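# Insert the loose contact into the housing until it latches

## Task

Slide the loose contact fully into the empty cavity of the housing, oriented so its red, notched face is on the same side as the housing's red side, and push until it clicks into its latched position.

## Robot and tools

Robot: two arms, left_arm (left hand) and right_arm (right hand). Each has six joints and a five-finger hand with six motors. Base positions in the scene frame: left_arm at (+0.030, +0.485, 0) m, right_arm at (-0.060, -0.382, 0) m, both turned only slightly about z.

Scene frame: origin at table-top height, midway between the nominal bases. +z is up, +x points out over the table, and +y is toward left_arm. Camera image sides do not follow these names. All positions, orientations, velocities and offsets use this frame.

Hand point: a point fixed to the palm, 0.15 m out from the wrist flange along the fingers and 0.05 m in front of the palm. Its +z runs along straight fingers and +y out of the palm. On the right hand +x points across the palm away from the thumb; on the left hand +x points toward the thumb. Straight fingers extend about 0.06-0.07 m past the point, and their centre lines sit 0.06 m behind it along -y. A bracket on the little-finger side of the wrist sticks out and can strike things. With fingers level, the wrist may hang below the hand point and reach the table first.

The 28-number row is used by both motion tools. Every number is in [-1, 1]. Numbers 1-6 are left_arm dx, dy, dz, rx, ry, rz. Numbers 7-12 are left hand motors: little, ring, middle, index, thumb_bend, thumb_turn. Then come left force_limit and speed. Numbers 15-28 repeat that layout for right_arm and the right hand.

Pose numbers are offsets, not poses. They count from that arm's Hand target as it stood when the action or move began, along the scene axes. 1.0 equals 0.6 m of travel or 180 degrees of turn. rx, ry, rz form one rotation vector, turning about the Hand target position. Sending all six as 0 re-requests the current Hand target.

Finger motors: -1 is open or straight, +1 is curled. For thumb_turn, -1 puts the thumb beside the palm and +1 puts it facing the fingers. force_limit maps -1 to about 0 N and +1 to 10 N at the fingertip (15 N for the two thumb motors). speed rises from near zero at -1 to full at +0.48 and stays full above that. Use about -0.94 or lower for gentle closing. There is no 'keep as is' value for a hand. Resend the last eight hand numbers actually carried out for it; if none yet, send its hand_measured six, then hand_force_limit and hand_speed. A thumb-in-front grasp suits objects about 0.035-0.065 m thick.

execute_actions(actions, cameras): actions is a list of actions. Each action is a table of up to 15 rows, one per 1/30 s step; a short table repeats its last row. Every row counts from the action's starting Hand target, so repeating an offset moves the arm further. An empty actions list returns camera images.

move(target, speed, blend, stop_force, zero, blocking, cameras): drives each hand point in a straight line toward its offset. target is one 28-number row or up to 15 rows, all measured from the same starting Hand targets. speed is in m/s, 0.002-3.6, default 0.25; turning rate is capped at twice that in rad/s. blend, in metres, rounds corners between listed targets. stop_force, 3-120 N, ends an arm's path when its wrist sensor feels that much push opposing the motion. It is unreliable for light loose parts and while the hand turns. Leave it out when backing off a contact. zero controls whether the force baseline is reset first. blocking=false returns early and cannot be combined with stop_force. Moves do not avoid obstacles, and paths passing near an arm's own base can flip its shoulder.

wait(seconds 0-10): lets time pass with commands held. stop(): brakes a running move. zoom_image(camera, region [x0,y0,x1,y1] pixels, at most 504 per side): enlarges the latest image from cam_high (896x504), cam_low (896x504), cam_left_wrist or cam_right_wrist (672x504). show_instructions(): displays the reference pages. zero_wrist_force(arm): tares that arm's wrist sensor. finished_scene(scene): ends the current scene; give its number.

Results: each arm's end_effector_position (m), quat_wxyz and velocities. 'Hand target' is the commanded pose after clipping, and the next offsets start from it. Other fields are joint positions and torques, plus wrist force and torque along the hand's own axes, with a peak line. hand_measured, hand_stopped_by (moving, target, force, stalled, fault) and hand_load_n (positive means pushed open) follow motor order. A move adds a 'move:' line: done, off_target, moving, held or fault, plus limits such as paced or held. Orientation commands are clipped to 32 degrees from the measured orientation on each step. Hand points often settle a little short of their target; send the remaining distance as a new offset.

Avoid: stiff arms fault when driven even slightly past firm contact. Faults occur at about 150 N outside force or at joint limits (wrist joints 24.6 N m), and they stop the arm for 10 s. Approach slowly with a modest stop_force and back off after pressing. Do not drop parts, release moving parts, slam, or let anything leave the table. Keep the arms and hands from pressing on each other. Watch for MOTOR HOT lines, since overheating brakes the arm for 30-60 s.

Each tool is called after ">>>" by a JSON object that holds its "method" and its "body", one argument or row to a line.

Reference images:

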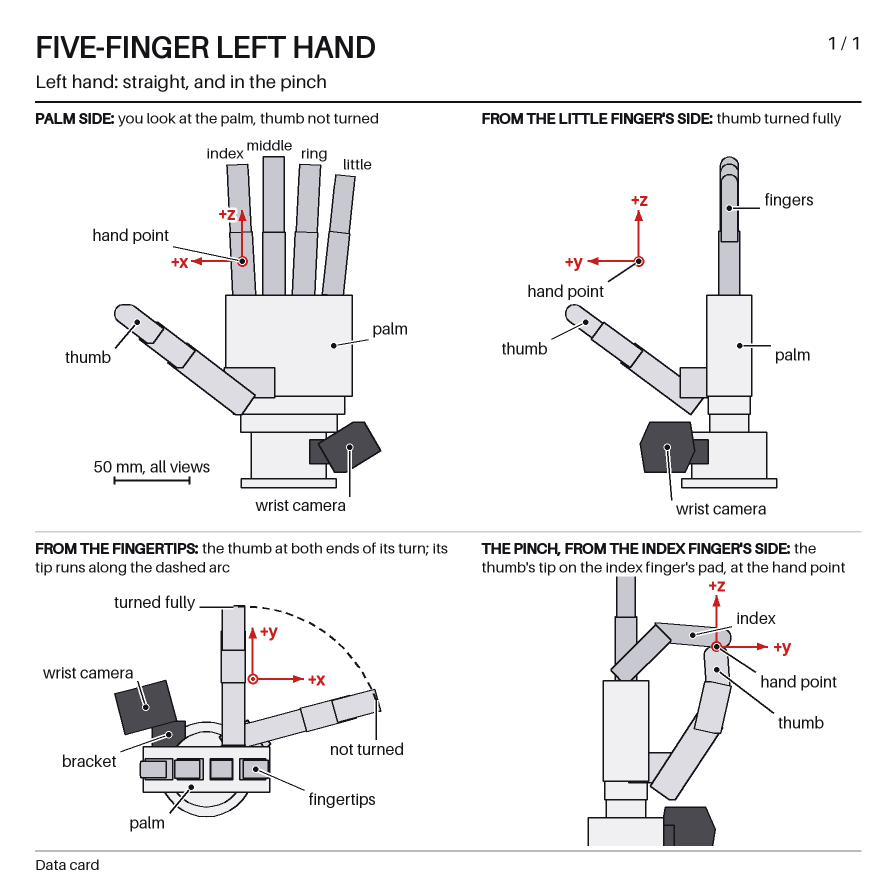

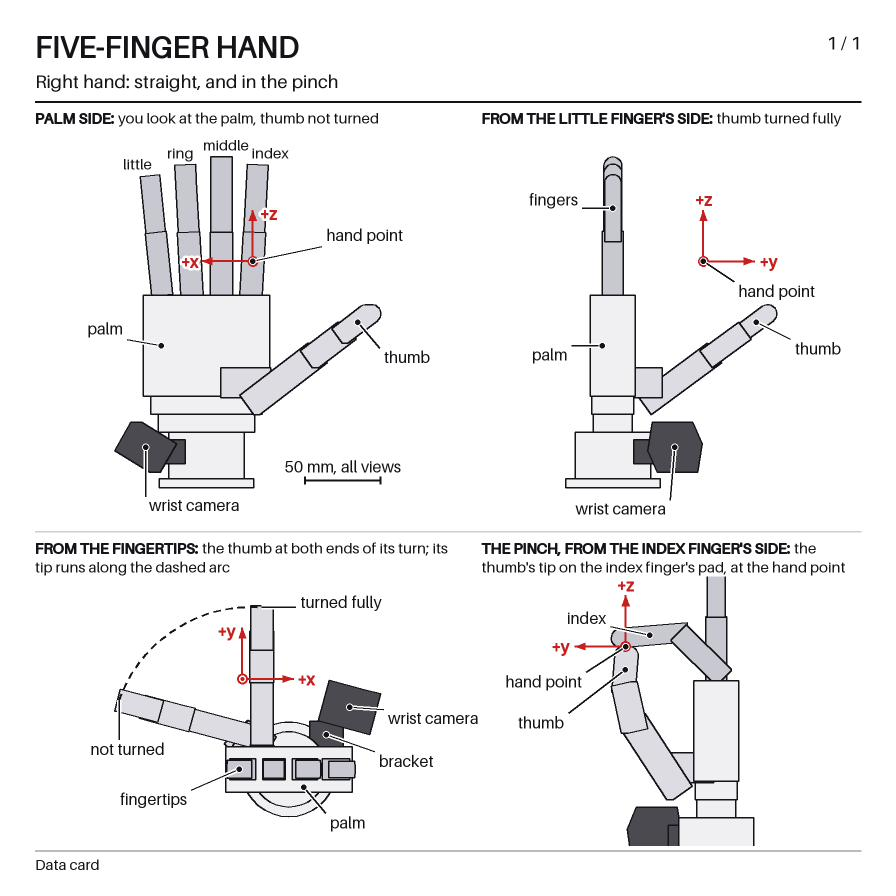

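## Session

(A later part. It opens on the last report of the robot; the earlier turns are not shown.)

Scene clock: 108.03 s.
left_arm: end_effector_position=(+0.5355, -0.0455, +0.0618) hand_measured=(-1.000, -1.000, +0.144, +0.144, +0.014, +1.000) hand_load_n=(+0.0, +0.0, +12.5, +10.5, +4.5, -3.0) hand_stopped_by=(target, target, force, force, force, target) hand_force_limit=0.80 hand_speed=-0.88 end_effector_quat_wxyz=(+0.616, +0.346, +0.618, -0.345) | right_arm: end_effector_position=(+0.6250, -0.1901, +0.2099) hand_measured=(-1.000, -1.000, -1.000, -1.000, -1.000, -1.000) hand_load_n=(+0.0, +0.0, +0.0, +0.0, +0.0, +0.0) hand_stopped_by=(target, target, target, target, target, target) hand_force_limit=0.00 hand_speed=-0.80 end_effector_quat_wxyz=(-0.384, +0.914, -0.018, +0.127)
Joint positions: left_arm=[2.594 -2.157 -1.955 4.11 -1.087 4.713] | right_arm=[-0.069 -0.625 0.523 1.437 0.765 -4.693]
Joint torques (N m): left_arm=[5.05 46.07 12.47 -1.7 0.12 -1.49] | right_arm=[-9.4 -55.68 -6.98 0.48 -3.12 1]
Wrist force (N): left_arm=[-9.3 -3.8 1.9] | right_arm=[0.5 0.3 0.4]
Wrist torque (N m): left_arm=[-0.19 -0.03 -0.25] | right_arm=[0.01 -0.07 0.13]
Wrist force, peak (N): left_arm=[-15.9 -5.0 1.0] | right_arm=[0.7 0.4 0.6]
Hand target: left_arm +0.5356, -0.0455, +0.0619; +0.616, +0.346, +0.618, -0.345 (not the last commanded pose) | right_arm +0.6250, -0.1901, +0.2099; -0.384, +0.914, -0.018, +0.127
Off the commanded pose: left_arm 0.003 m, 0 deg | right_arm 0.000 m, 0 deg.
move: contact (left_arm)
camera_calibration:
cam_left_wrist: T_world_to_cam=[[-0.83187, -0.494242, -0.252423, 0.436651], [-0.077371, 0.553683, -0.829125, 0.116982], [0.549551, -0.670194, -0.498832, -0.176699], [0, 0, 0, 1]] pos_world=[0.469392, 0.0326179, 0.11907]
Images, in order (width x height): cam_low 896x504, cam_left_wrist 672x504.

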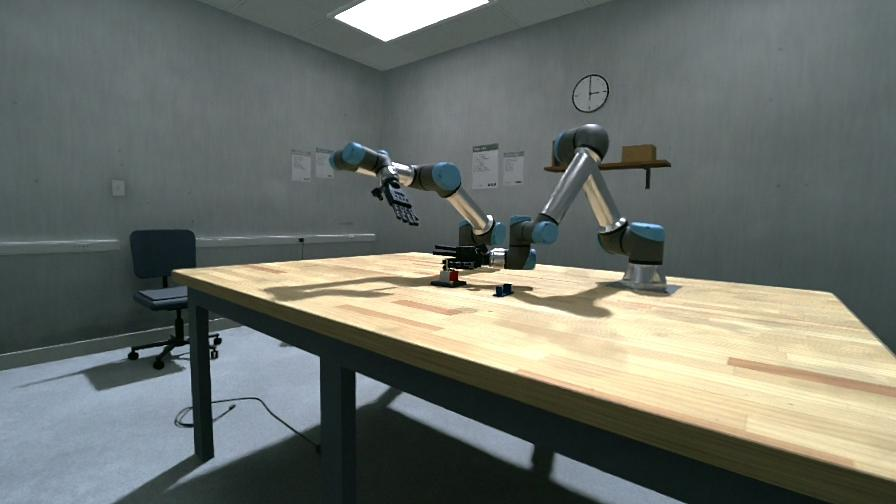

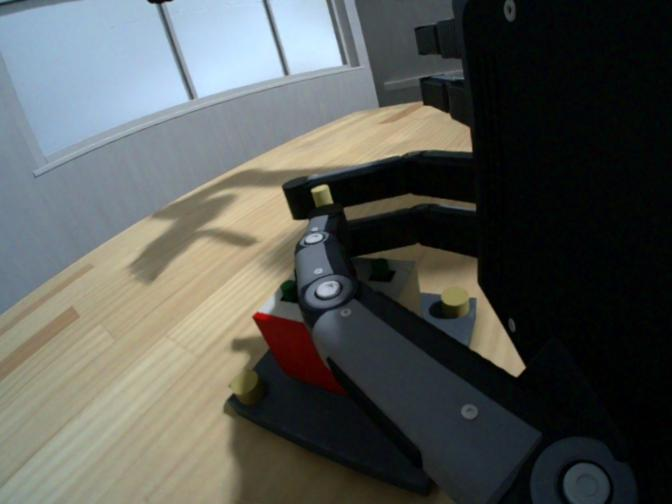

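>>> {"method": "execute_actions", "body": {
  "actions": [
    [[0, 0, 0, 0, 0, 0, -1, -1, -0.1, -0.1, -0.4, 1, 0.0, -0.5, 0, 0, 0, 0, 0, 0, -1, -1, -1, -1, -1, -1, 0, -0.8]]
  ],
  "cameras": ["cam_low", "cam_left_wrist", "cam_high", "cam_right_wrist"]
}}

>>> {"method": "zoom_image", "body": {
  "camera": "cam_left_wrist",
  "region": [250, 130, 430, 330]
}}

>>> {"method": "zoom_image", "body": {
  "camera": "cam_low",
  "region": [435, 252, 465, 285]
}}

>>> {"method": "zoom_image", "body": {
  "camera": "cam_high",
  "region": [405, 185, 455, 235]
}}

>>> {"method": "zoom_image", "body": {
  "camera": "cam_right_wrist",
  "region": [250, 230, 330, 310]
}}

Scene clock: 109.73 s.
left_arm: end_effector_position=(+0.5356, -0.0455, +0.0619) hand_measured=(-1.000, -1.000, -0.100, -0.100, -0.400, +1.000) hand_load_n=(+0.0, +0.0, +0.0, +0.0, +0.0, +0.0) hand_stopped_by=(target, target, target, target, target, target) hand_force_limit=0.00 hand_speed=-0.50 end_effector_quat_wxyz=(+0.616, +0.346, +0.618, -0.345) | right_arm: end_effector_position=(+0.6250, -0.1901, +0.2099) hand_measured=(-1.000, -1.000, -1.000, -1.000, -1.000, -1.000) hand_load_n=(+0.0, +0.0, +0.0, +0.0, +0.0, +0.0) hand_stopped_by=(target, target, target, target, target, target) hand_force_limit=0.00 hand_speed=-0.80 end_effector_quat_wxyz=(-0.384, +0.914, -0.018, +0.127)
Joint positions: left_arm=[2.594 -2.157 -1.955 4.11 -1.087 4.713] | right_arm=[-0.069 -0.625 0.523 1.437 0.765 -4.693]
Joint torques (N m): left_arm=[4.32 45.8 24.4 0.98 0.12 -1.72] | right_arm=[-9.05 -55.75 -6.8 0.42 -3.14 1.06]
Wrist force (N): left_arm=[-1.7 -1.0 -0.7] | right_arm=[0.7 0.3 0.2]
Wrist torque (N m): left_arm=[-0.20 0.22 -0.29] | right_arm=[0.02 -0.11 0.14]
Wrist force, peak (N): left_arm=[-9.7 -3.7 1.8] | right_arm=[1.0 0.2 0.3]
Hand target: left_arm +0.5356, -0.0455, +0.0619; +0.616, +0.346, +0.618, -0.345 | right_arm +0.6250, -0.1901, +0.2099; -0.384, +0.914, -0.018, +0.127
Off the commanded pose: left_arm 0.000 m, 0 deg | right_arm 0.000 m, 0 deg.
Step readings (end_effector_position of left_arm | right_arm):
0: (+0.5356, -0.0455, +0.0619) | (+0.6250, -0.1901, +0.2099)
1: (+0.5356, -0.0455, +0.0619) | (+0.6250, -0.1901, +0.2099)
2: (+0.5356, -0.0455, +0.0619) | (+0.6250, -0.1901, +0.2099)
4: (+0.5356, -0.0455, +0.0619) | (+0.6250, -0.1901, +0.2099)
8: (+0.5356, -0.0455, +0.0619) | (+0.6250, -0.1901, +0.2099)
15: (+0.5356, -0.0455, +0.0619) | (+0.6250, -0.1901, +0.2099)
camera_calibration:
cam_left_wrist: T_world_to_cam=[[-0.831862, -0.494213, -0.252506, 0.436656], [-0.0772568, 0.55367, -0.829145, 0.116931], [0.549579, -0.670226, -0.498758, -0.17672], [0, 0, 0, 1]] pos_world=[0.469393, 0.032618, 0.11907]
cam_right_wrist: T_world_to_cam=[[0.32577, -0.72202, -0.610377, -0.217913], [-0.912305, -0.409503, -0.00251087, 0.495776], [-0.248138, 0.557668, -0.792107, 0.543593], [0, 0, 0, 1]] pos_world=[0.658175, -0.25746, 0.298819]

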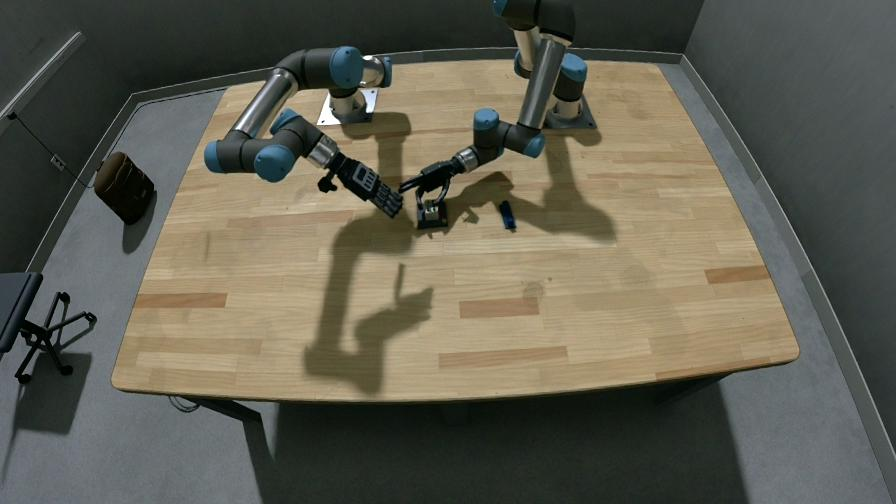

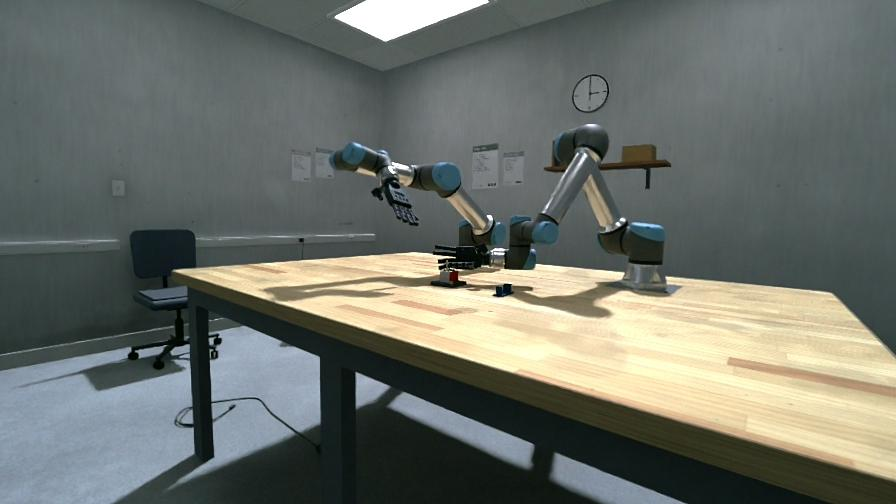

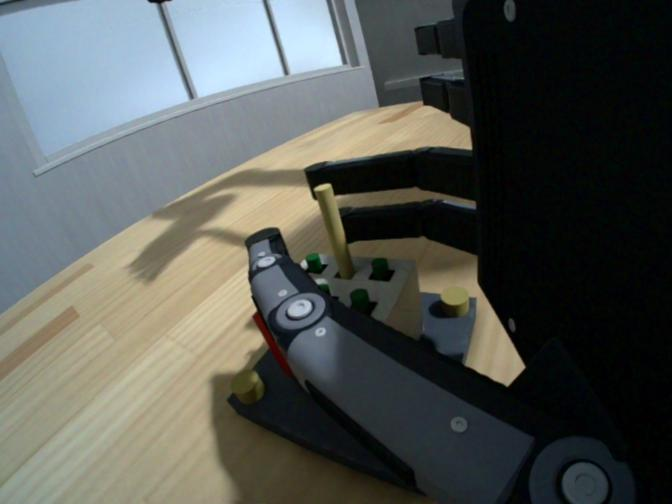

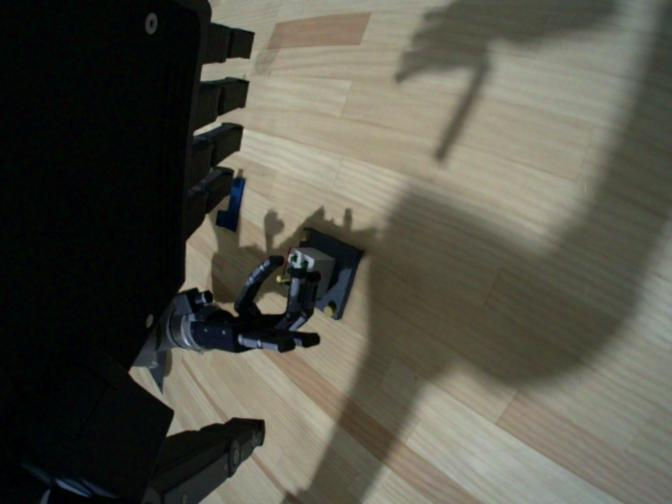

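Scaled by 2.520 from the camera's 672x504 image, which has a finer 960x720 frame.

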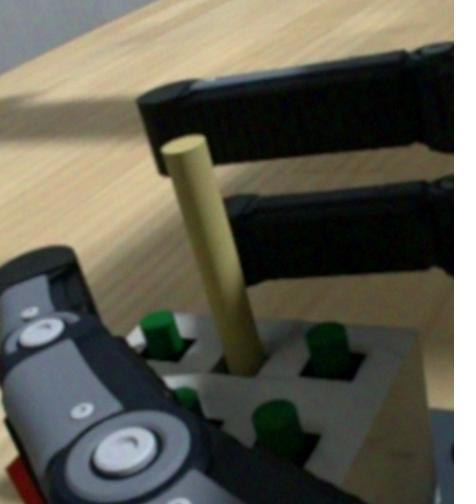

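Scaled by 15.273 from the camera's 896x504 image, which has a finer 1280x720 frame.

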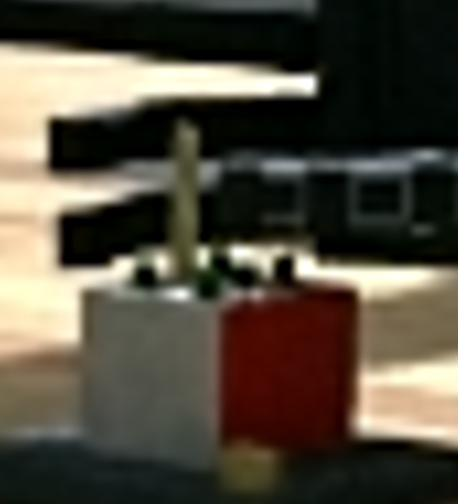

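Scaled by 10.080 from the camera's 896x504 image, which has a finer 1280x720 frame.

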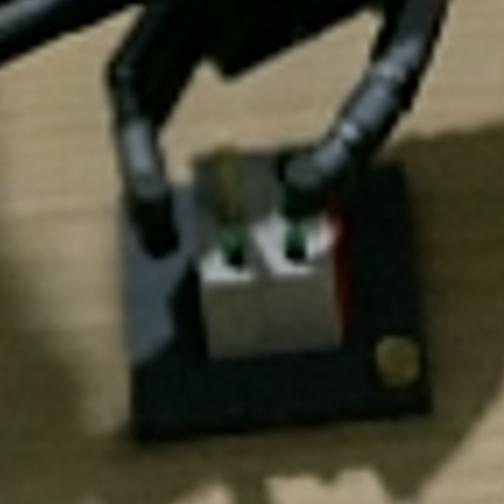

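Scaled by 6.300 from the camera's 672x504 image, which has a finer 960x720 frame.

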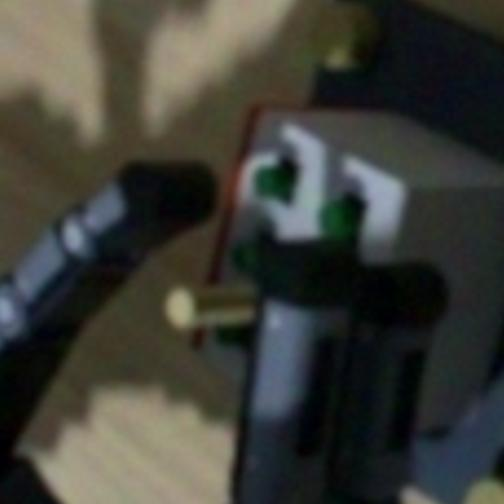

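>>> {"method": "move", "body": {
  "target": [0, 0, 0.006, 0, 0, 0, -1, -1, -0.1, -0.1, -0.4, 1, 0.0, -0.5, 0, 0, 0, 0, 0, 0, -1, -1, -1, -1, -1, -1, 0, -0.8],
  "speed": 0.05
}}

>>> {"method": "execute_actions", "body": {
  "actions": [
    [[0, 0, 0, 0, 0, 0, -1, -1, 0.07, 0.07, 0.03, 1, -0.7, -0.6, 0, 0, 0, 0, 0, 0, -1, -1, -1, -1, -1, -1, 0, -0.8]],
    [[0, 0, 0, 0, 0, 0, -1, -1, 0.46, 0.46, 0.03, 1, 0.9, -0.88, 0, 0, 0, 0, 0, 0, -1, -1, -1, -1, -1, -1, 0, -0.8]]
  ]
}}

>>> {"method": "move", "body": {
  "target": [0, 0, -0.0142, 0, 0, 0, -1, -1, 0.46, 0.46, 0.03, 1, 0.9, -0.88, 0, 0, 0, 0, 0, 0, -1, -1, -1, -1, -1, -1, 0, -0.8],
  "speed": 0.01,
  "stop_force": 18,
  "cameras": ["cam_low", "cam_left_wrist"]
}}

>>> {"method": "zoom_image", "body": {
  "camera": "cam_left_wrist",
  "region": [250, 130, 430, 330]
}}

>>> {"method": "zoom_image", "body": {
  "camera": "cam_low",
  "region": [435, 252, 465, 285]
}}

Scene clock: 111.00 s.
left_arm: end_effector_position=(+0.5356, -0.0455, +0.0654) hand_measured=(-1.000, -1.000, -0.100, -0.100, -0.400, +1.000) hand_load_n=(+0.0, +0.0, +0.0, +0.0, +0.0, +0.0) hand_stopped_by=(target, target, target, target, target, target) hand_force_limit=0.00 hand_speed=-0.50 end_effector_quat_wxyz=(+0.616, +0.346, +0.618, -0.345) | right_arm: end_effector_position=(+0.6250, -0.1901, +0.2099) hand_measured=(-1.000, -1.000, -1.000, -1.000, -1.000, -1.000) hand_load_n=(+0.0, +0.0, +0.0, +0.0, +0.0, -0.5) hand_stopped_by=(target, target, target, target, target, target) hand_force_limit=0.00 hand_speed=-0.80 end_effector_quat_wxyz=(-0.384, +0.914, -0.018, +0.127)
Joint positions: left_arm=[2.594 -2.15 -1.954 4.102 -1.087 4.713] | right_arm=[-0.069 -0.625 0.523 1.437 0.765 -4.693]
Joint torques (N m): left_arm=[4.64 51.73 26.71 -0.45 0.3 -1.96] | right_arm=[-9.22 -55.54 -6.96 0.44 -3.25 1.04]
Wrist force (N): left_arm=[-1.4 -0.9 -0.7] | right_arm=[0.7 0.0 0.1]
Wrist torque (N m): left_arm=[-0.18 0.17 -0.27] | right_arm=[-0.02 -0.10 0.14]
Wrist force, peak (N): left_arm=[-1.7 -1.0 -0.8] | right_arm=[0.9 0.3 0.4]
Hand target: left_arm +0.5356, -0.0455, +0.0655; +0.616, +0.346, +0.618, -0.345 | right_arm +0.6250, -0.1901, +0.2099; -0.384, +0.914, -0.018, +0.127
Off the commanded pose: left_arm 0.000 m, 0 deg | right_arm 0.000 m, 0 deg.
move: done

Scene clock: 112.43 s.
left_arm: end_effector_position=(+0.5356, -0.0456, +0.0655) hand_measured=(-1.000, -1.000, +0.166, +0.156, -0.030, +1.000) hand_load_n=(+0.0, +0.0, +11.5, +10.0, +13.5, +1.0) hand_stopped_by=(target, target, force, force, force, target) hand_force_limit=0.90 hand_speed=-0.88 end_effector_quat_wxyz=(+0.616, +0.346, +0.618, -0.345) | right_arm: end_effector_position=(+0.6250, -0.1901, +0.2099) hand_measured=(-1.000, -1.000, -1.000, -1.000, -1.000, -1.000) hand_load_n=(+0.0, +0.0, +0.0, +0.0, +0.0, -0.5) hand_stopped_by=(target, target, target, target, target, target) hand_force_limit=0.00 hand_speed=-0.80 end_effector_quat_wxyz=(-0.384, +0.914, -0.018, +0.127)
Joint positions: left_arm=[2.594 -2.15 -1.954 4.102 -1.087 4.713] | right_arm=[-0.069 -0.625 0.523 1.437 0.765 -4.693]
Joint torques (N m): left_arm=[4.38 52.21 4.66 -0.39 -2.41 -1.8] | right_arm=[-8.61 -55.73 -7.24 0.51 -3.2 1.07]
Wrist force (N): left_arm=[-0.9 -2.3 10.0] | right_arm=[0.6 0.4 0.2]
Wrist torque (N m): left_arm=[-0.21 0.14 -0.27] | right_arm=[0.03 -0.08 0.14]
Wrist force, peak (N): left_arm=[1.5 -8.3 20.0] | right_arm=[0.9 0.3 0.4]
Hand target: left_arm +0.5356, -0.0455, +0.0655; +0.616, +0.346, +0.618, -0.345 | right_arm +0.6250, -0.1901, +0.2099; -0.384, +0.914, -0.018, +0.127
Off the commanded pose: left_arm 0.000 m, 0 deg | right_arm 0.000 m, 0 deg.
Step readings (end_effector_position of left_arm | right_arm):
0: (+0.5356, -0.0455, +0.0654) | (+0.6250, -0.1901, +0.2099)
1: (+0.5356, -0.0455, +0.0654) | (+0.6250, -0.1901, +0.2099)
2: (+0.5356, -0.0455, +0.0654) | (+0.6250, -0.1901, +0.2099)
4: (+0.5356, -0.0455, +0.0654) | (+0.6250, -0.1901, +0.2099)
8: (+0.5356, -0.0455, +0.0655) | (+0.6250, -0.1901, +0.2099)
15: (+0.5356, -0.0455, +0.0655) | (+0.6250, -0.1901, +0.2099)
16: (+0.5356, -0.0455, +0.0655) | (+0.6250, -0.1901, +0.2099)
17: (+0.5356, -0.0455, +0.0655) | (+0.6250, -0.1901, +0.2099)
19: (+0.5356, -0.0455, +0.0655) | (+0.6250, -0.1901, +0.2099)
23: (+0.5356, -0.0455, +0.0655) | (+0.6250, -0.1901, +0.2099)
30: (+0.5356, -0.0456, +0.0655) | (+0.6250, -0.1901, +0.2099)

Scene clock: 114.30 s.
left_arm: end_effector_position=(+0.5357, -0.0456, +0.0635) hand_measured=(-1.000, -1.000, +0.166, +0.156, -0.030, +1.000) hand_load_n=(+0.0, +0.0, +11.0, +8.5, +11.0, -2.5) hand_stopped_by=(target, target, force, force, force, target) hand_force_limit=0.90 hand_speed=-0.88 end_effector_quat_wxyz=(+0.617, +0.346, +0.617, -0.345) | right_arm: end_effector_position=(+0.6250, -0.1901, +0.2099) hand_measured=(-1.000, -1.000, -1.000, -1.000, -1.000, -1.000) hand_load_n=(+0.0, +0.0, +0.0, +0.0, +0.0, +0.0) hand_stopped_by=(target, target, target, target, target, target) hand_force_limit=0.00 hand_speed=-0.80 end_effector_quat_wxyz=(-0.384, +0.914, -0.018, +0.127)
Joint positions: left_arm=[2.594 -2.154 -1.954 4.107 -1.087 4.713] | right_arm=[-0.069 -0.625 0.523 1.437 0.765 -4.693]
Joint torques (N m): left_arm=[3.79 42.02 15.76 -2.76 0.37 -1.65] | right_arm=[-8.78 -55.38 -7.77 0.55 -3.23 1.06]
Wrist force (N): left_arm=[-13.3 6.1 8.3] | right_arm=[0.6 0.5 0.1]
Wrist torque (N m): left_arm=[-0.03 0.05 -0.38] | right_arm=[0.06 -0.10 0.14]
Wrist force, peak (N): left_arm=[-21.5 5.0 6.5] | right_arm=[0.9 0.1 0.3]
Hand target: left_arm +0.5357, -0.0456, +0.0635; +0.617, +0.346, +0.617, -0.345 (not the last commanded pose) | right_arm +0.6250, -0.1901, +0.2099; -0.384, +0.914, -0.018, +0.127
Off the commanded pose: left_arm 0.007 m, 0 deg | right_arm 0.000 m, 0 deg.
move: contact (left_arm)
camera_calibration:
cam_left_wrist: T_world_to_cam=[[-0.831686, -0.494405, -0.25271, 0.437041], [-0.0769453, 0.553364, -0.829378, 0.11821], [0.549889, -0.670337, -0.498267, -0.176245], [0, 0, 0, 1]] pos_world=[0.469492, 0.0325181, 0.120668]
Images, in order (width x height): cam_low 896x504, cam_left_wrist 672x504.

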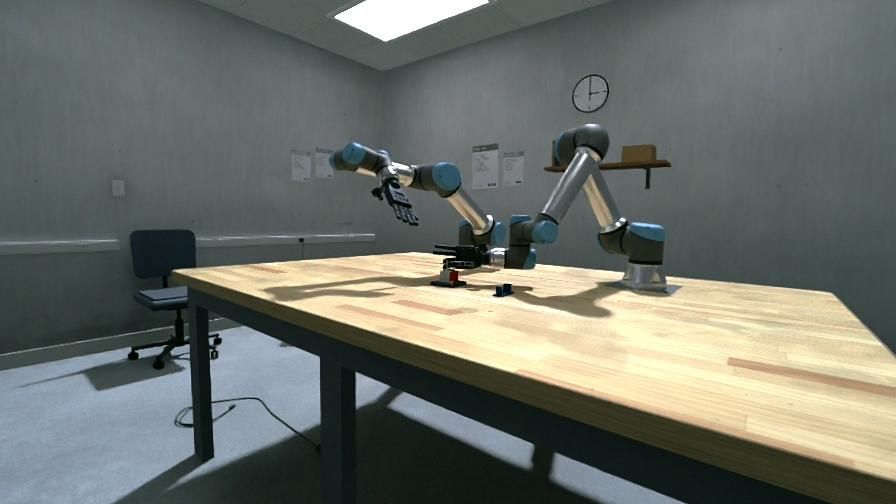

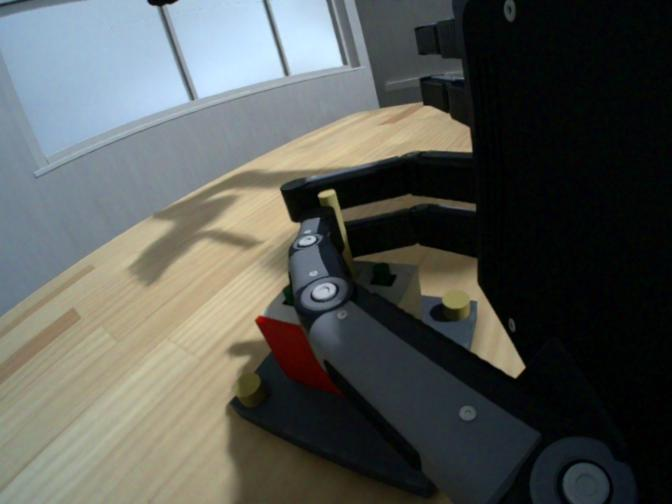

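Scaled by 2.520 from the camera's 672x504 image, which has a finer 960x720 frame.

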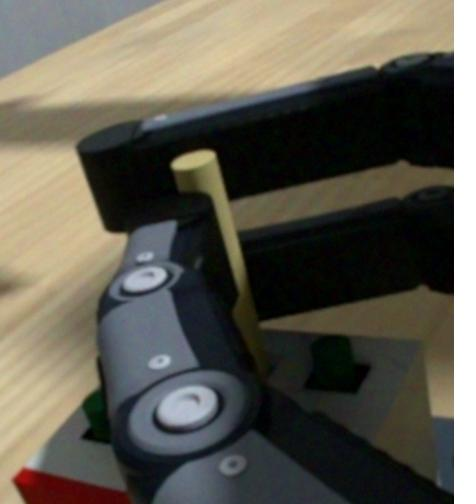

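Scaled by 15.273 from the camera's 896x504 image, which has a finer 1280x720 frame.

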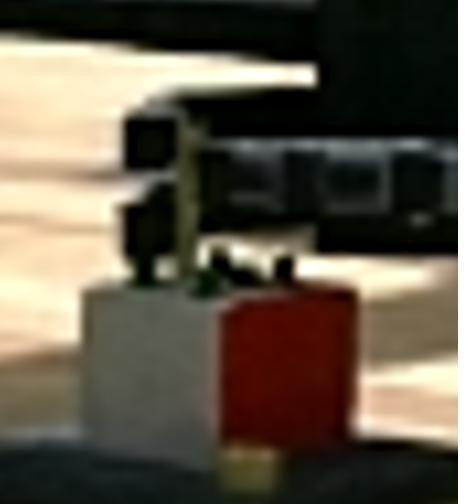

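>>> {"method": "execute_actions", "body": {
  "actions": [
    [[0, 0, 0, 0, 0, 0, -1, -1, -0.1, -0.1, -0.4, 1, 0.0, -0.5, 0, 0, 0, 0, 0, 0, -1, -1, -1, -1, -1, -1, 0, -0.8]]
  ],
  "cameras": ["cam_low"]
}}

>>> {"method": "zoom_image", "body": {
  "camera": "cam_low",
  "region": [435, 252, 465, 285]
}}

>>> {"method": "move", "body": {
  "target": [0, 0, 0.12, 0, 0, 0, -1, -1, -0.1, -0.1, -0.4, 1, 0.0, -0.5, 0, -0.2, 0, 0, 0, 0, -1, -1, -1, -1, -1, -1, 0, -0.8],
  "speed": 0.1,
  "cameras": ["all"]
}}

>>> {"method": "zoom_image", "body": {
  "camera": "cam_low",
  "region": [435, 252, 465, 285]
}}

>>> {"method": "zoom_image", "body": {
  "camera": "cam_right_wrist",
  "region": [260, 190, 360, 290]
}}

Scene clock: 118.37 s.
left_arm: end_effector_position=(+0.5357, -0.0456, +0.0635) hand_measured=(-1.000, -1.000, -0.100, -0.100, -0.400, +1.000) hand_load_n=(+0.0, +0.0, +0.0, -0.5, +0.0, +0.5) hand_stopped_by=(target, target, target, target, target, target) hand_force_limit=0.00 hand_speed=-0.50 end_effector_quat_wxyz=(+0.617, +0.346, +0.617, -0.345) | right_arm: end_effector_position=(+0.6250, -0.1901, +0.2099) hand_measured=(-1.000, -1.000, -1.000, -1.000, -1.000, -1.000) hand_load_n=(+0.0, +0.0, +0.0, +0.0, +0.0, -0.5) hand_stopped_by=(target, target, target, target, target, target) hand_force_limit=0.00 hand_speed=-0.80 end_effector_quat_wxyz=(-0.384, +0.914, -0.018, +0.127)
Joint positions: left_arm=[2.594 -2.154 -1.954 4.107 -1.087 4.713] | right_arm=[-0.069 -0.625 0.523 1.437 0.765 -4.693]
Joint torques (N m): left_arm=[0.48 41.76 15.54 2.68 0.84 -1.71] | right_arm=[-9.09 -55.64 -7.22 0.59 -3.23 1.05]
Wrist force (N): left_arm=[-1.7 -0.4 -0.9] | right_arm=[0.6 0.1 0.4]
Wrist torque (N m): left_arm=[-0.09 0.21 -0.31] | right_arm=[-0.03 -0.10 0.13]
Wrist force, peak (N): left_arm=[-13.8 6.1 8.1] | right_arm=[0.9 0.2 0.5]
Hand target: left_arm +0.5357, -0.0456, +0.0635; +0.617, +0.346, +0.617, -0.345 | right_arm +0.6250, -0.1901, +0.2099; -0.384, +0.914, -0.018, +0.127
Off the commanded pose: left_arm 0.000 m, 0 deg | right_arm 0.000 m, 0 deg.
Step readings (end_effector_position of left_arm | right_arm):
0: (+0.5357, -0.0456, +0.0635) | (+0.6250, -0.1901, +0.2099)
1: (+0.5357, -0.0456, +0.0635) | (+0.6250, -0.1901, +0.2099)
2: (+0.5357, -0.0456, +0.0635) | (+0.6250, -0.1901, +0.2099)
4: (+0.5357, -0.0456, +0.0635) | (+0.6250, -0.1901, +0.2099)
8: (+0.5357, -0.0456, +0.0635) | (+0.6250, -0.1901, +0.2099)
15: (+0.5357, -0.0456, +0.0635) | (+0.6250, -0.1901, +0.2099)
Images, in order (width x height): cam_low 896x504.

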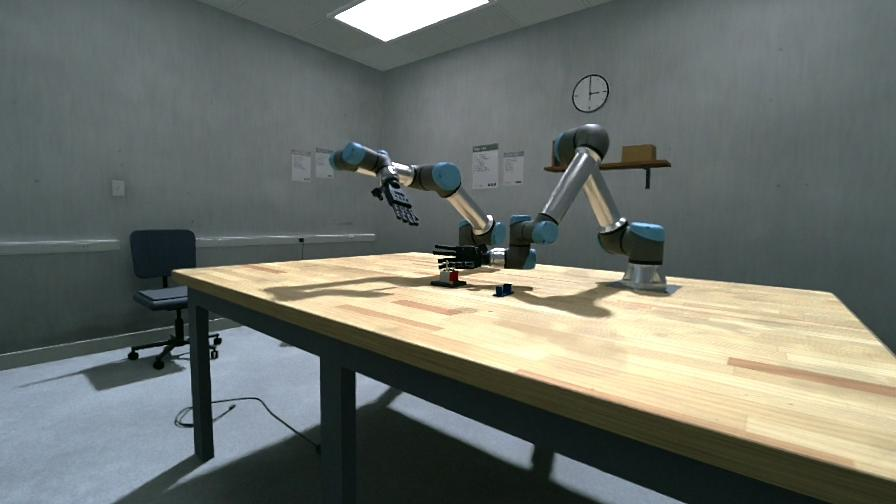

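Scaled by 15.273 from the camera's 896x504 image, which has a finer 1280x720 frame.

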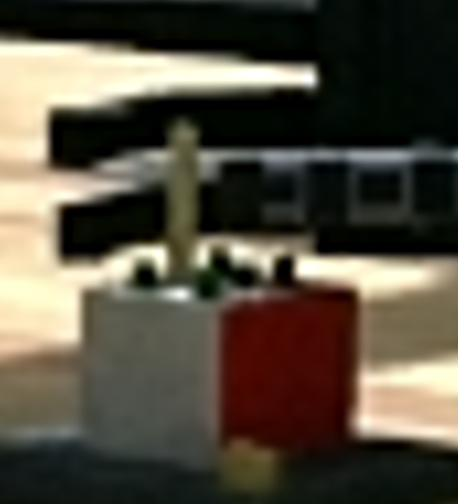

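Scene clock: 120.13 s.
left_arm: end_effector_position=(+0.5357, -0.0456, +0.1354) hand_measured=(-1.000, -1.000, -0.100, -0.100, -0.400, +1.000) hand_load_n=(+0.0, +0.0, +0.0, +0.0, +0.0, +0.0) hand_stopped_by=(target, target, target, target, target, target) hand_force_limit=0.00 hand_speed=-0.50 end_effector_quat_wxyz=(+0.617, +0.346, +0.617, -0.345) | right_arm: end_effector_position=(+0.6250, -0.3100, +0.2099) hand_measured=(-1.000, -1.000, -1.000, -1.000, -1.000, -1.000) hand_load_n=(+0.0, +0.0, +0.0, +0.0, +0.0, +0.0) hand_stopped_by=(target, target, target, target, target, target) hand_force_limit=0.00 hand_speed=-0.80 end_effector_quat_wxyz=(-0.384, +0.914, -0.018, +0.128)
Joint positions: left_arm=[2.594 -2.014 -1.923 3.936 -1.087 4.713] | right_arm=[-0.253 -0.616 0.556 1.591 0.739 -4.96]
Joint torques (N m): left_arm=[-1.55 49.25 30.36 -0.76 0.09 2.89] | right_arm=[-10.32 -43.31 -33.67 4.17 -3.4 -1.6]
Wrist force (N): left_arm=[-1.3 -0.5 -0.8] | right_arm=[0.7 0.1 0.4]
Wrist torque (N m): left_arm=[-0.10 0.15 -0.28] | right_arm=[-0.03 -0.11 0.14]
Wrist force, peak (N): left_arm=[-1.9 -0.7 -0.9] | right_arm=[0.9 1.0 -0.3]
Hand target: left_arm +0.5357, -0.0456, +0.1355; +0.617, +0.346, +0.617, -0.345 | right_arm +0.6250, -0.3101, +0.2099; -0.384, +0.914, -0.018, +0.127
Off the commanded pose: left_arm 0.000 m, 0 deg | right_arm 0.000 m, 0 deg.
move: done
camera_calibration:
cam_left_wrist: T_world_to_cam=[[-0.831702, -0.494458, -0.252554, 0.455215], [-0.0770438, 0.553247, -0.829447, 0.177988], [0.549851, -0.670395, -0.498232, -0.140357], [0, 0, 0, 1]] pos_world=[0.469492, 0.0325182, 0.192668]
cam_right_wrist: T_world_to_cam=[[0.32577, -0.72202, -0.610377, -0.304483], [-0.912305, -0.409503, -0.00251087, 0.446676], [-0.248138, 0.557668, -0.792107, 0.610457], [0, 0, 0, 1]] pos_world=[0.658175, -0.37736, 0.298819]

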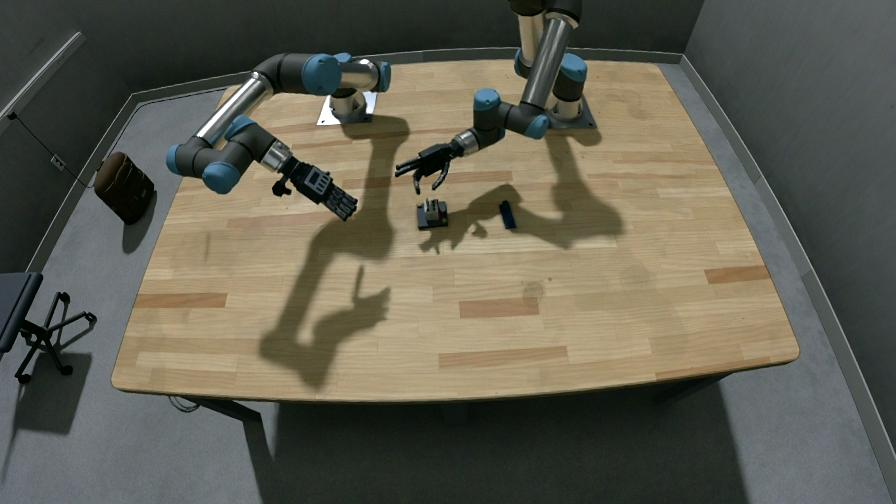

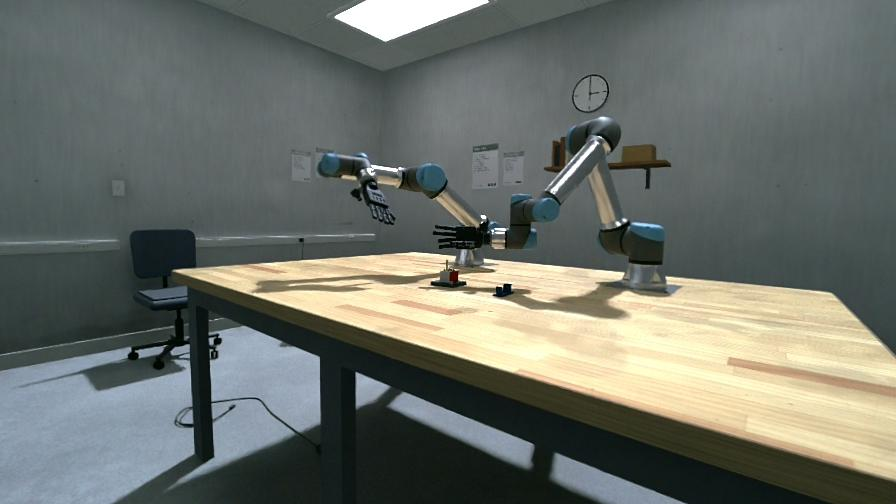

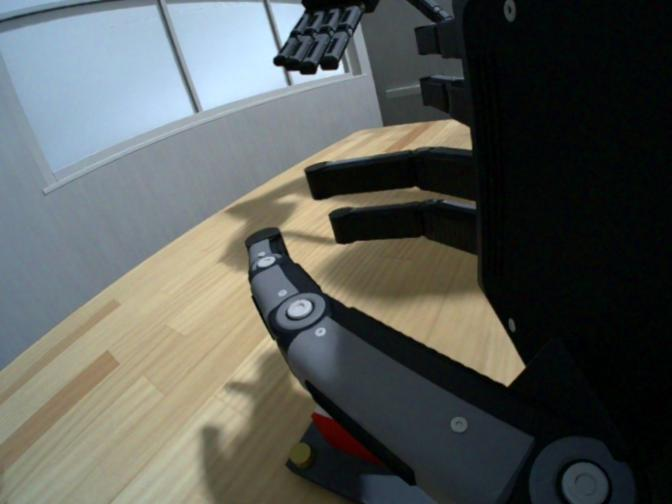

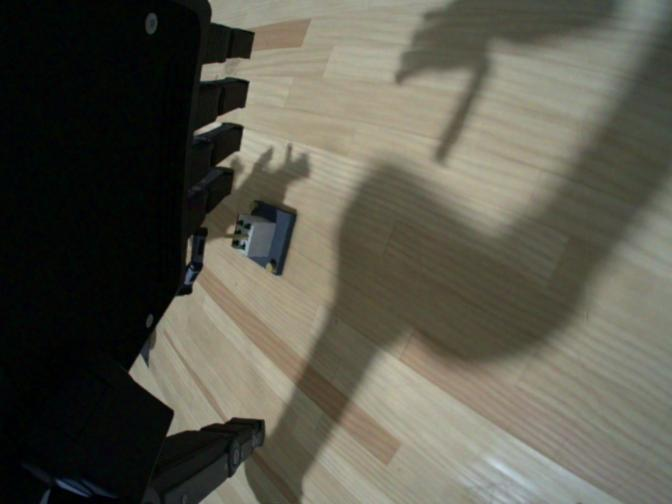

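Scaled by 15.273 from the camera's 896x504 image, which has a finer 1280x720 frame.

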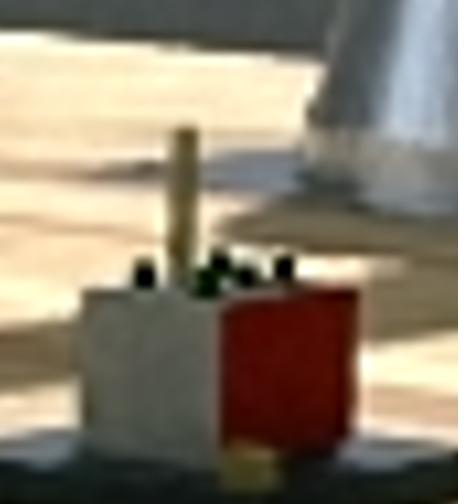

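Scaled by 5.040 from the camera's 672x504 image, which has a finer 960x720 frame.

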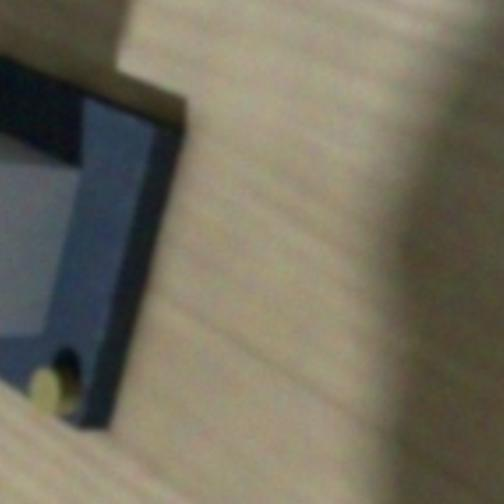

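>>> {"method": "zoom_image", "body": {
  "camera": "cam_right_wrist",
  "region": [215, 195, 305, 285]
}}

>>> {"method": "zoom_image", "body": {
  "camera": "cam_high",
  "region": [405, 185, 455, 235]
}}

Scaled by 5.600 from the camera's 672x504 image, which has a finer 960x720 frame.

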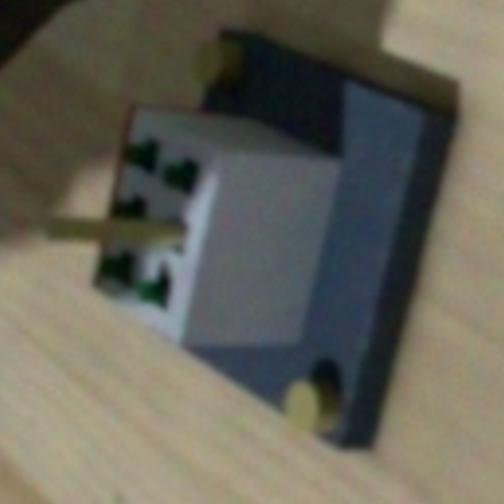

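Scaled by 10.080 from the camera's 896x504 image, which has a finer 1280x720 frame.

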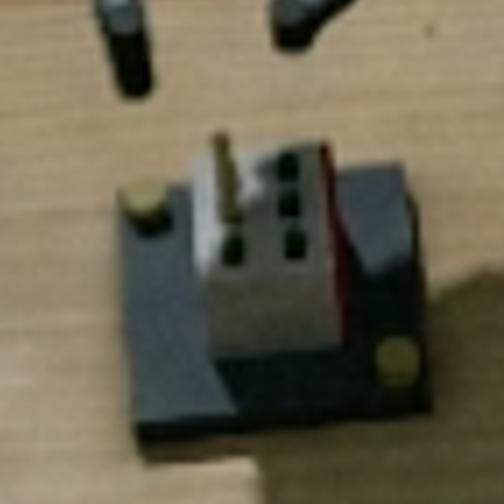

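>>> {"method": "move", "body": {
  "target": [0.1283, -0.0153, -0.0342, 0, 0, 0, -1, -1, -0.1, -0.1, -0.4, 1, 0.0, -0.5, 0, 0, 0, 0, 0, 0, -1, -1, -1, -1, -1, -1, 0, -0.8],
  "speed": 0.1,
  "stop_force": 8,
  "cameras": ["all"]
}}

>>> {"method": "zoom_image", "body": {
  "camera": "cam_low",
  "region": [425, 232, 475, 287]
}}

>>> {"method": "zoom_image", "body": {
  "camera": "cam_right_wrist",
  "region": [195, 175, 325, 305]
}}

>>> {"method": "zoom_image", "body": {
  "camera": "cam_high",
  "region": [395, 165, 475, 240]
}}

Scene clock: 122.87 s.
left_arm: end_effector_position=(+0.6127, -0.0548, +0.1150) hand_measured=(-1.000, -1.000, -0.100, -0.100, -0.400, +1.000) hand_load_n=(+0.0, +0.0, +0.0, +0.0, +0.0, +0.5) hand_stopped_by=(target, target, target, target, target, target) hand_force_limit=0.00 hand_speed=-0.50 end_effector_quat_wxyz=(+0.617, +0.346, +0.617, -0.345) | right_arm: end_effector_position=(+0.6250, -0.3101, +0.2099) hand_measured=(-1.000, -1.000, -1.000, -1.000, -1.000, -1.000) hand_load_n=(+0.0, +0.0, +0.0, +0.0, +0.0, +0.0) hand_stopped_by=(target, target, target, target, target, target) hand_force_limit=0.00 hand_speed=-0.80 end_effector_quat_wxyz=(-0.384, +0.914, -0.018, +0.127)
Joint positions: left_arm=[2.654 -2.16 -1.741 3.9 -1.027 4.713] | right_arm=[-0.253 -0.616 0.556 1.591 0.739 -4.96]
Joint torques (N m): left_arm=[7.32 29.57 30.52 -0.58 2.01 2.91] | right_arm=[-10.24 -42.47 -33.18 4.02 -3.23 -1.53]
Wrist force (N): left_arm=[-1.7 -0.8 -1.0] | right_arm=[0.5 -0.1 0.2]
Wrist torque (N m): left_arm=[-0.13 0.21 -0.28] | right_arm=[-0.03 -0.08 0.12]
Wrist force, peak (N): left_arm=[-2.0 -1.3 -1.0] | right_arm=[1.1 0.1 0.5]
Hand target: left_arm +0.6127, -0.0548, +0.1150; +0.617, +0.346, +0.617, -0.345 | right_arm +0.6250, -0.3101, +0.2099; -0.384, +0.914, -0.018, +0.127
Off the commanded pose: left_arm 0.000 m, 0 deg | right_arm 0.000 m, 0 deg.
move: done
camera_calibration:
cam_left_wrist: T_world_to_cam=[[-0.831684, -0.494419, -0.252689, 0.509542], [-0.0769659, 0.553351, -0.829384, 0.171952], [0.549889, -0.670337, -0.498267, -0.199093], [0, 0, 0, 1]] pos_world=[0.546492, 0.0233181, 0.172168]
cam_right_wrist: T_world_to_cam=[[0.32577, -0.72202, -0.610377, -0.304555], [-0.912305, -0.409503, -0.00251087, 0.446635], [-0.248138, 0.557668, -0.792107, 0.610513], [0, 0, 0, 1]] pos_world=[0.658175, -0.37746, 0.298819]

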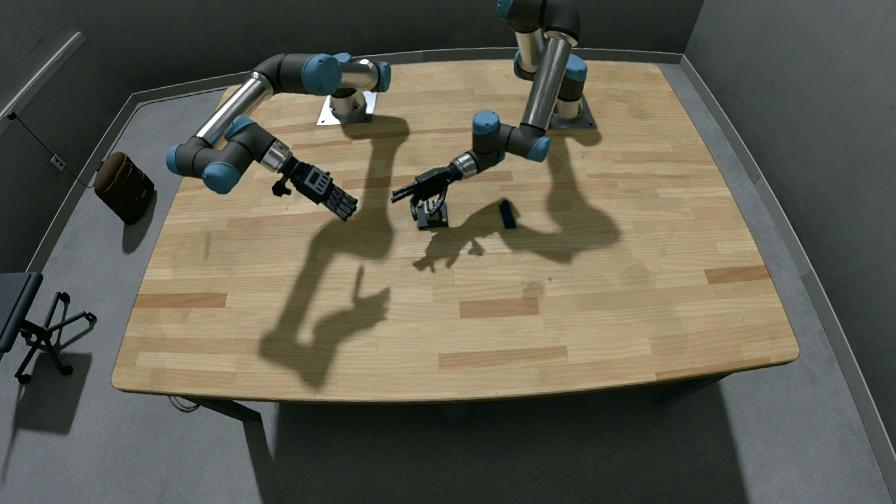

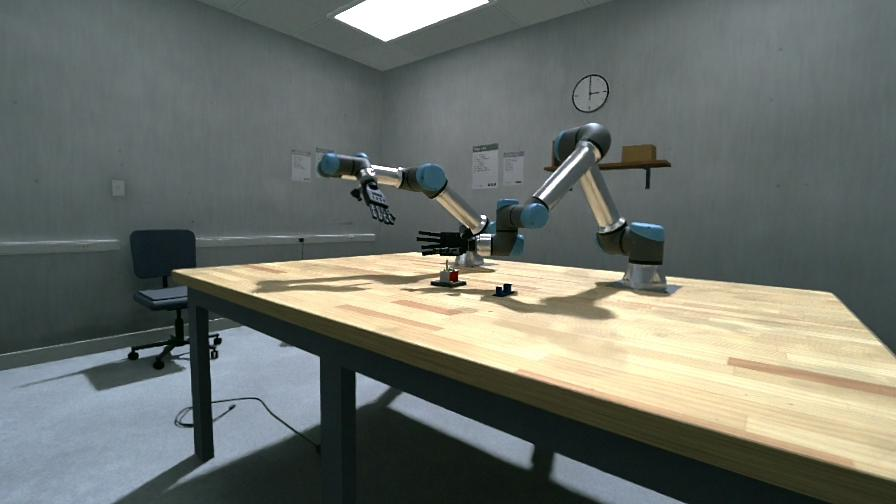

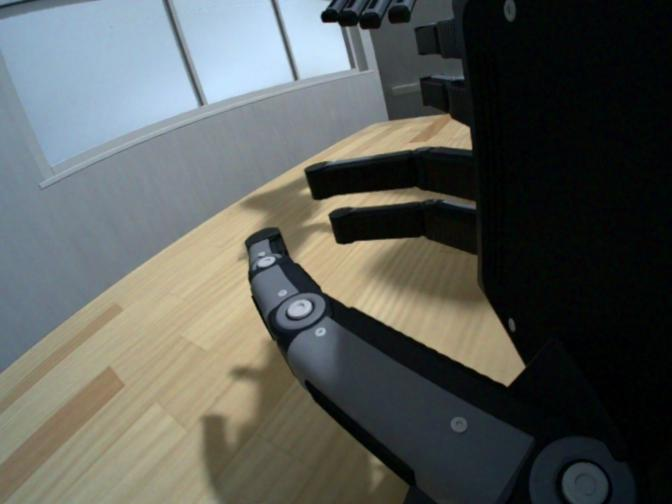

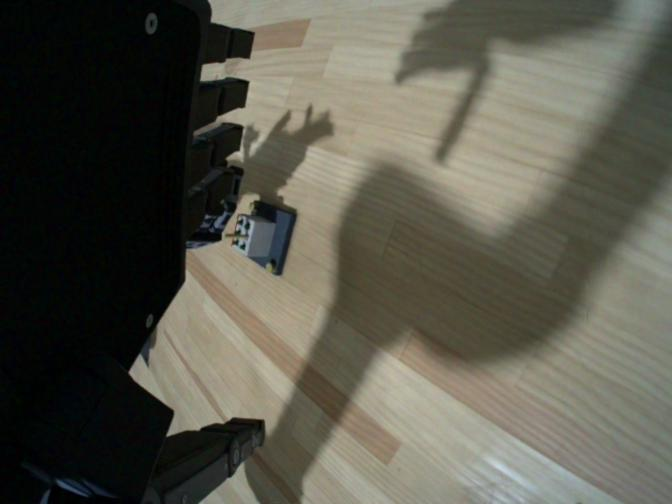

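Scaled by 9.164 from the camera's 896x504 image, which has a finer 1280x720 frame.

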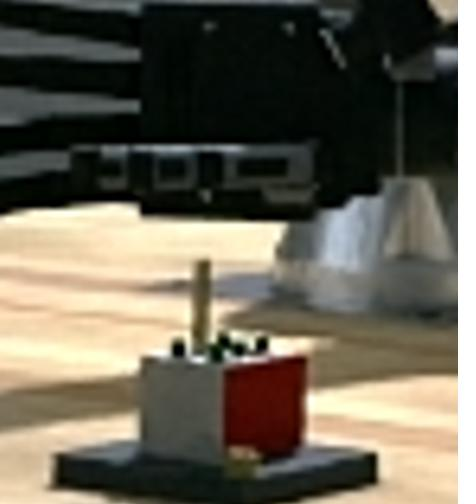

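Scaled by 3.877 from the camera's 672x504 image, which has a finer 960x720 frame.

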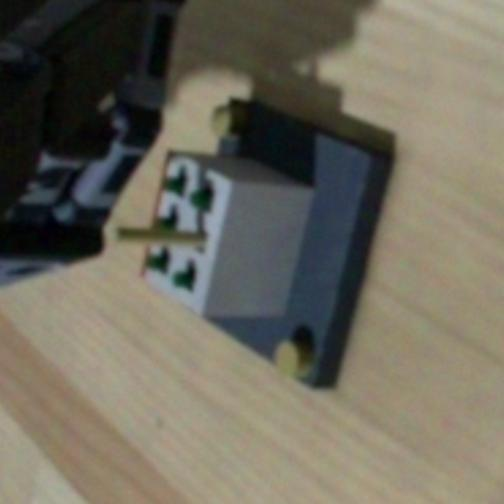

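Scaled by 6.300 from the camera's 896x504 image, which has a finer 1280x720 frame.

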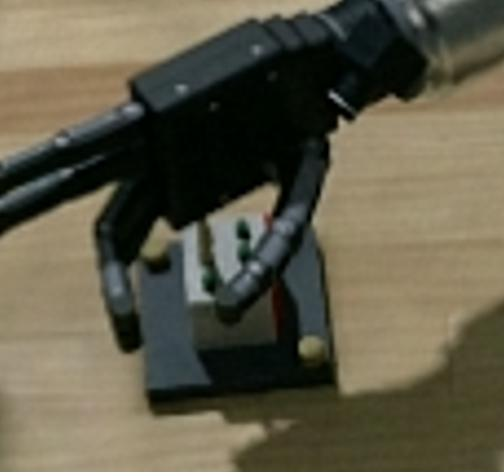

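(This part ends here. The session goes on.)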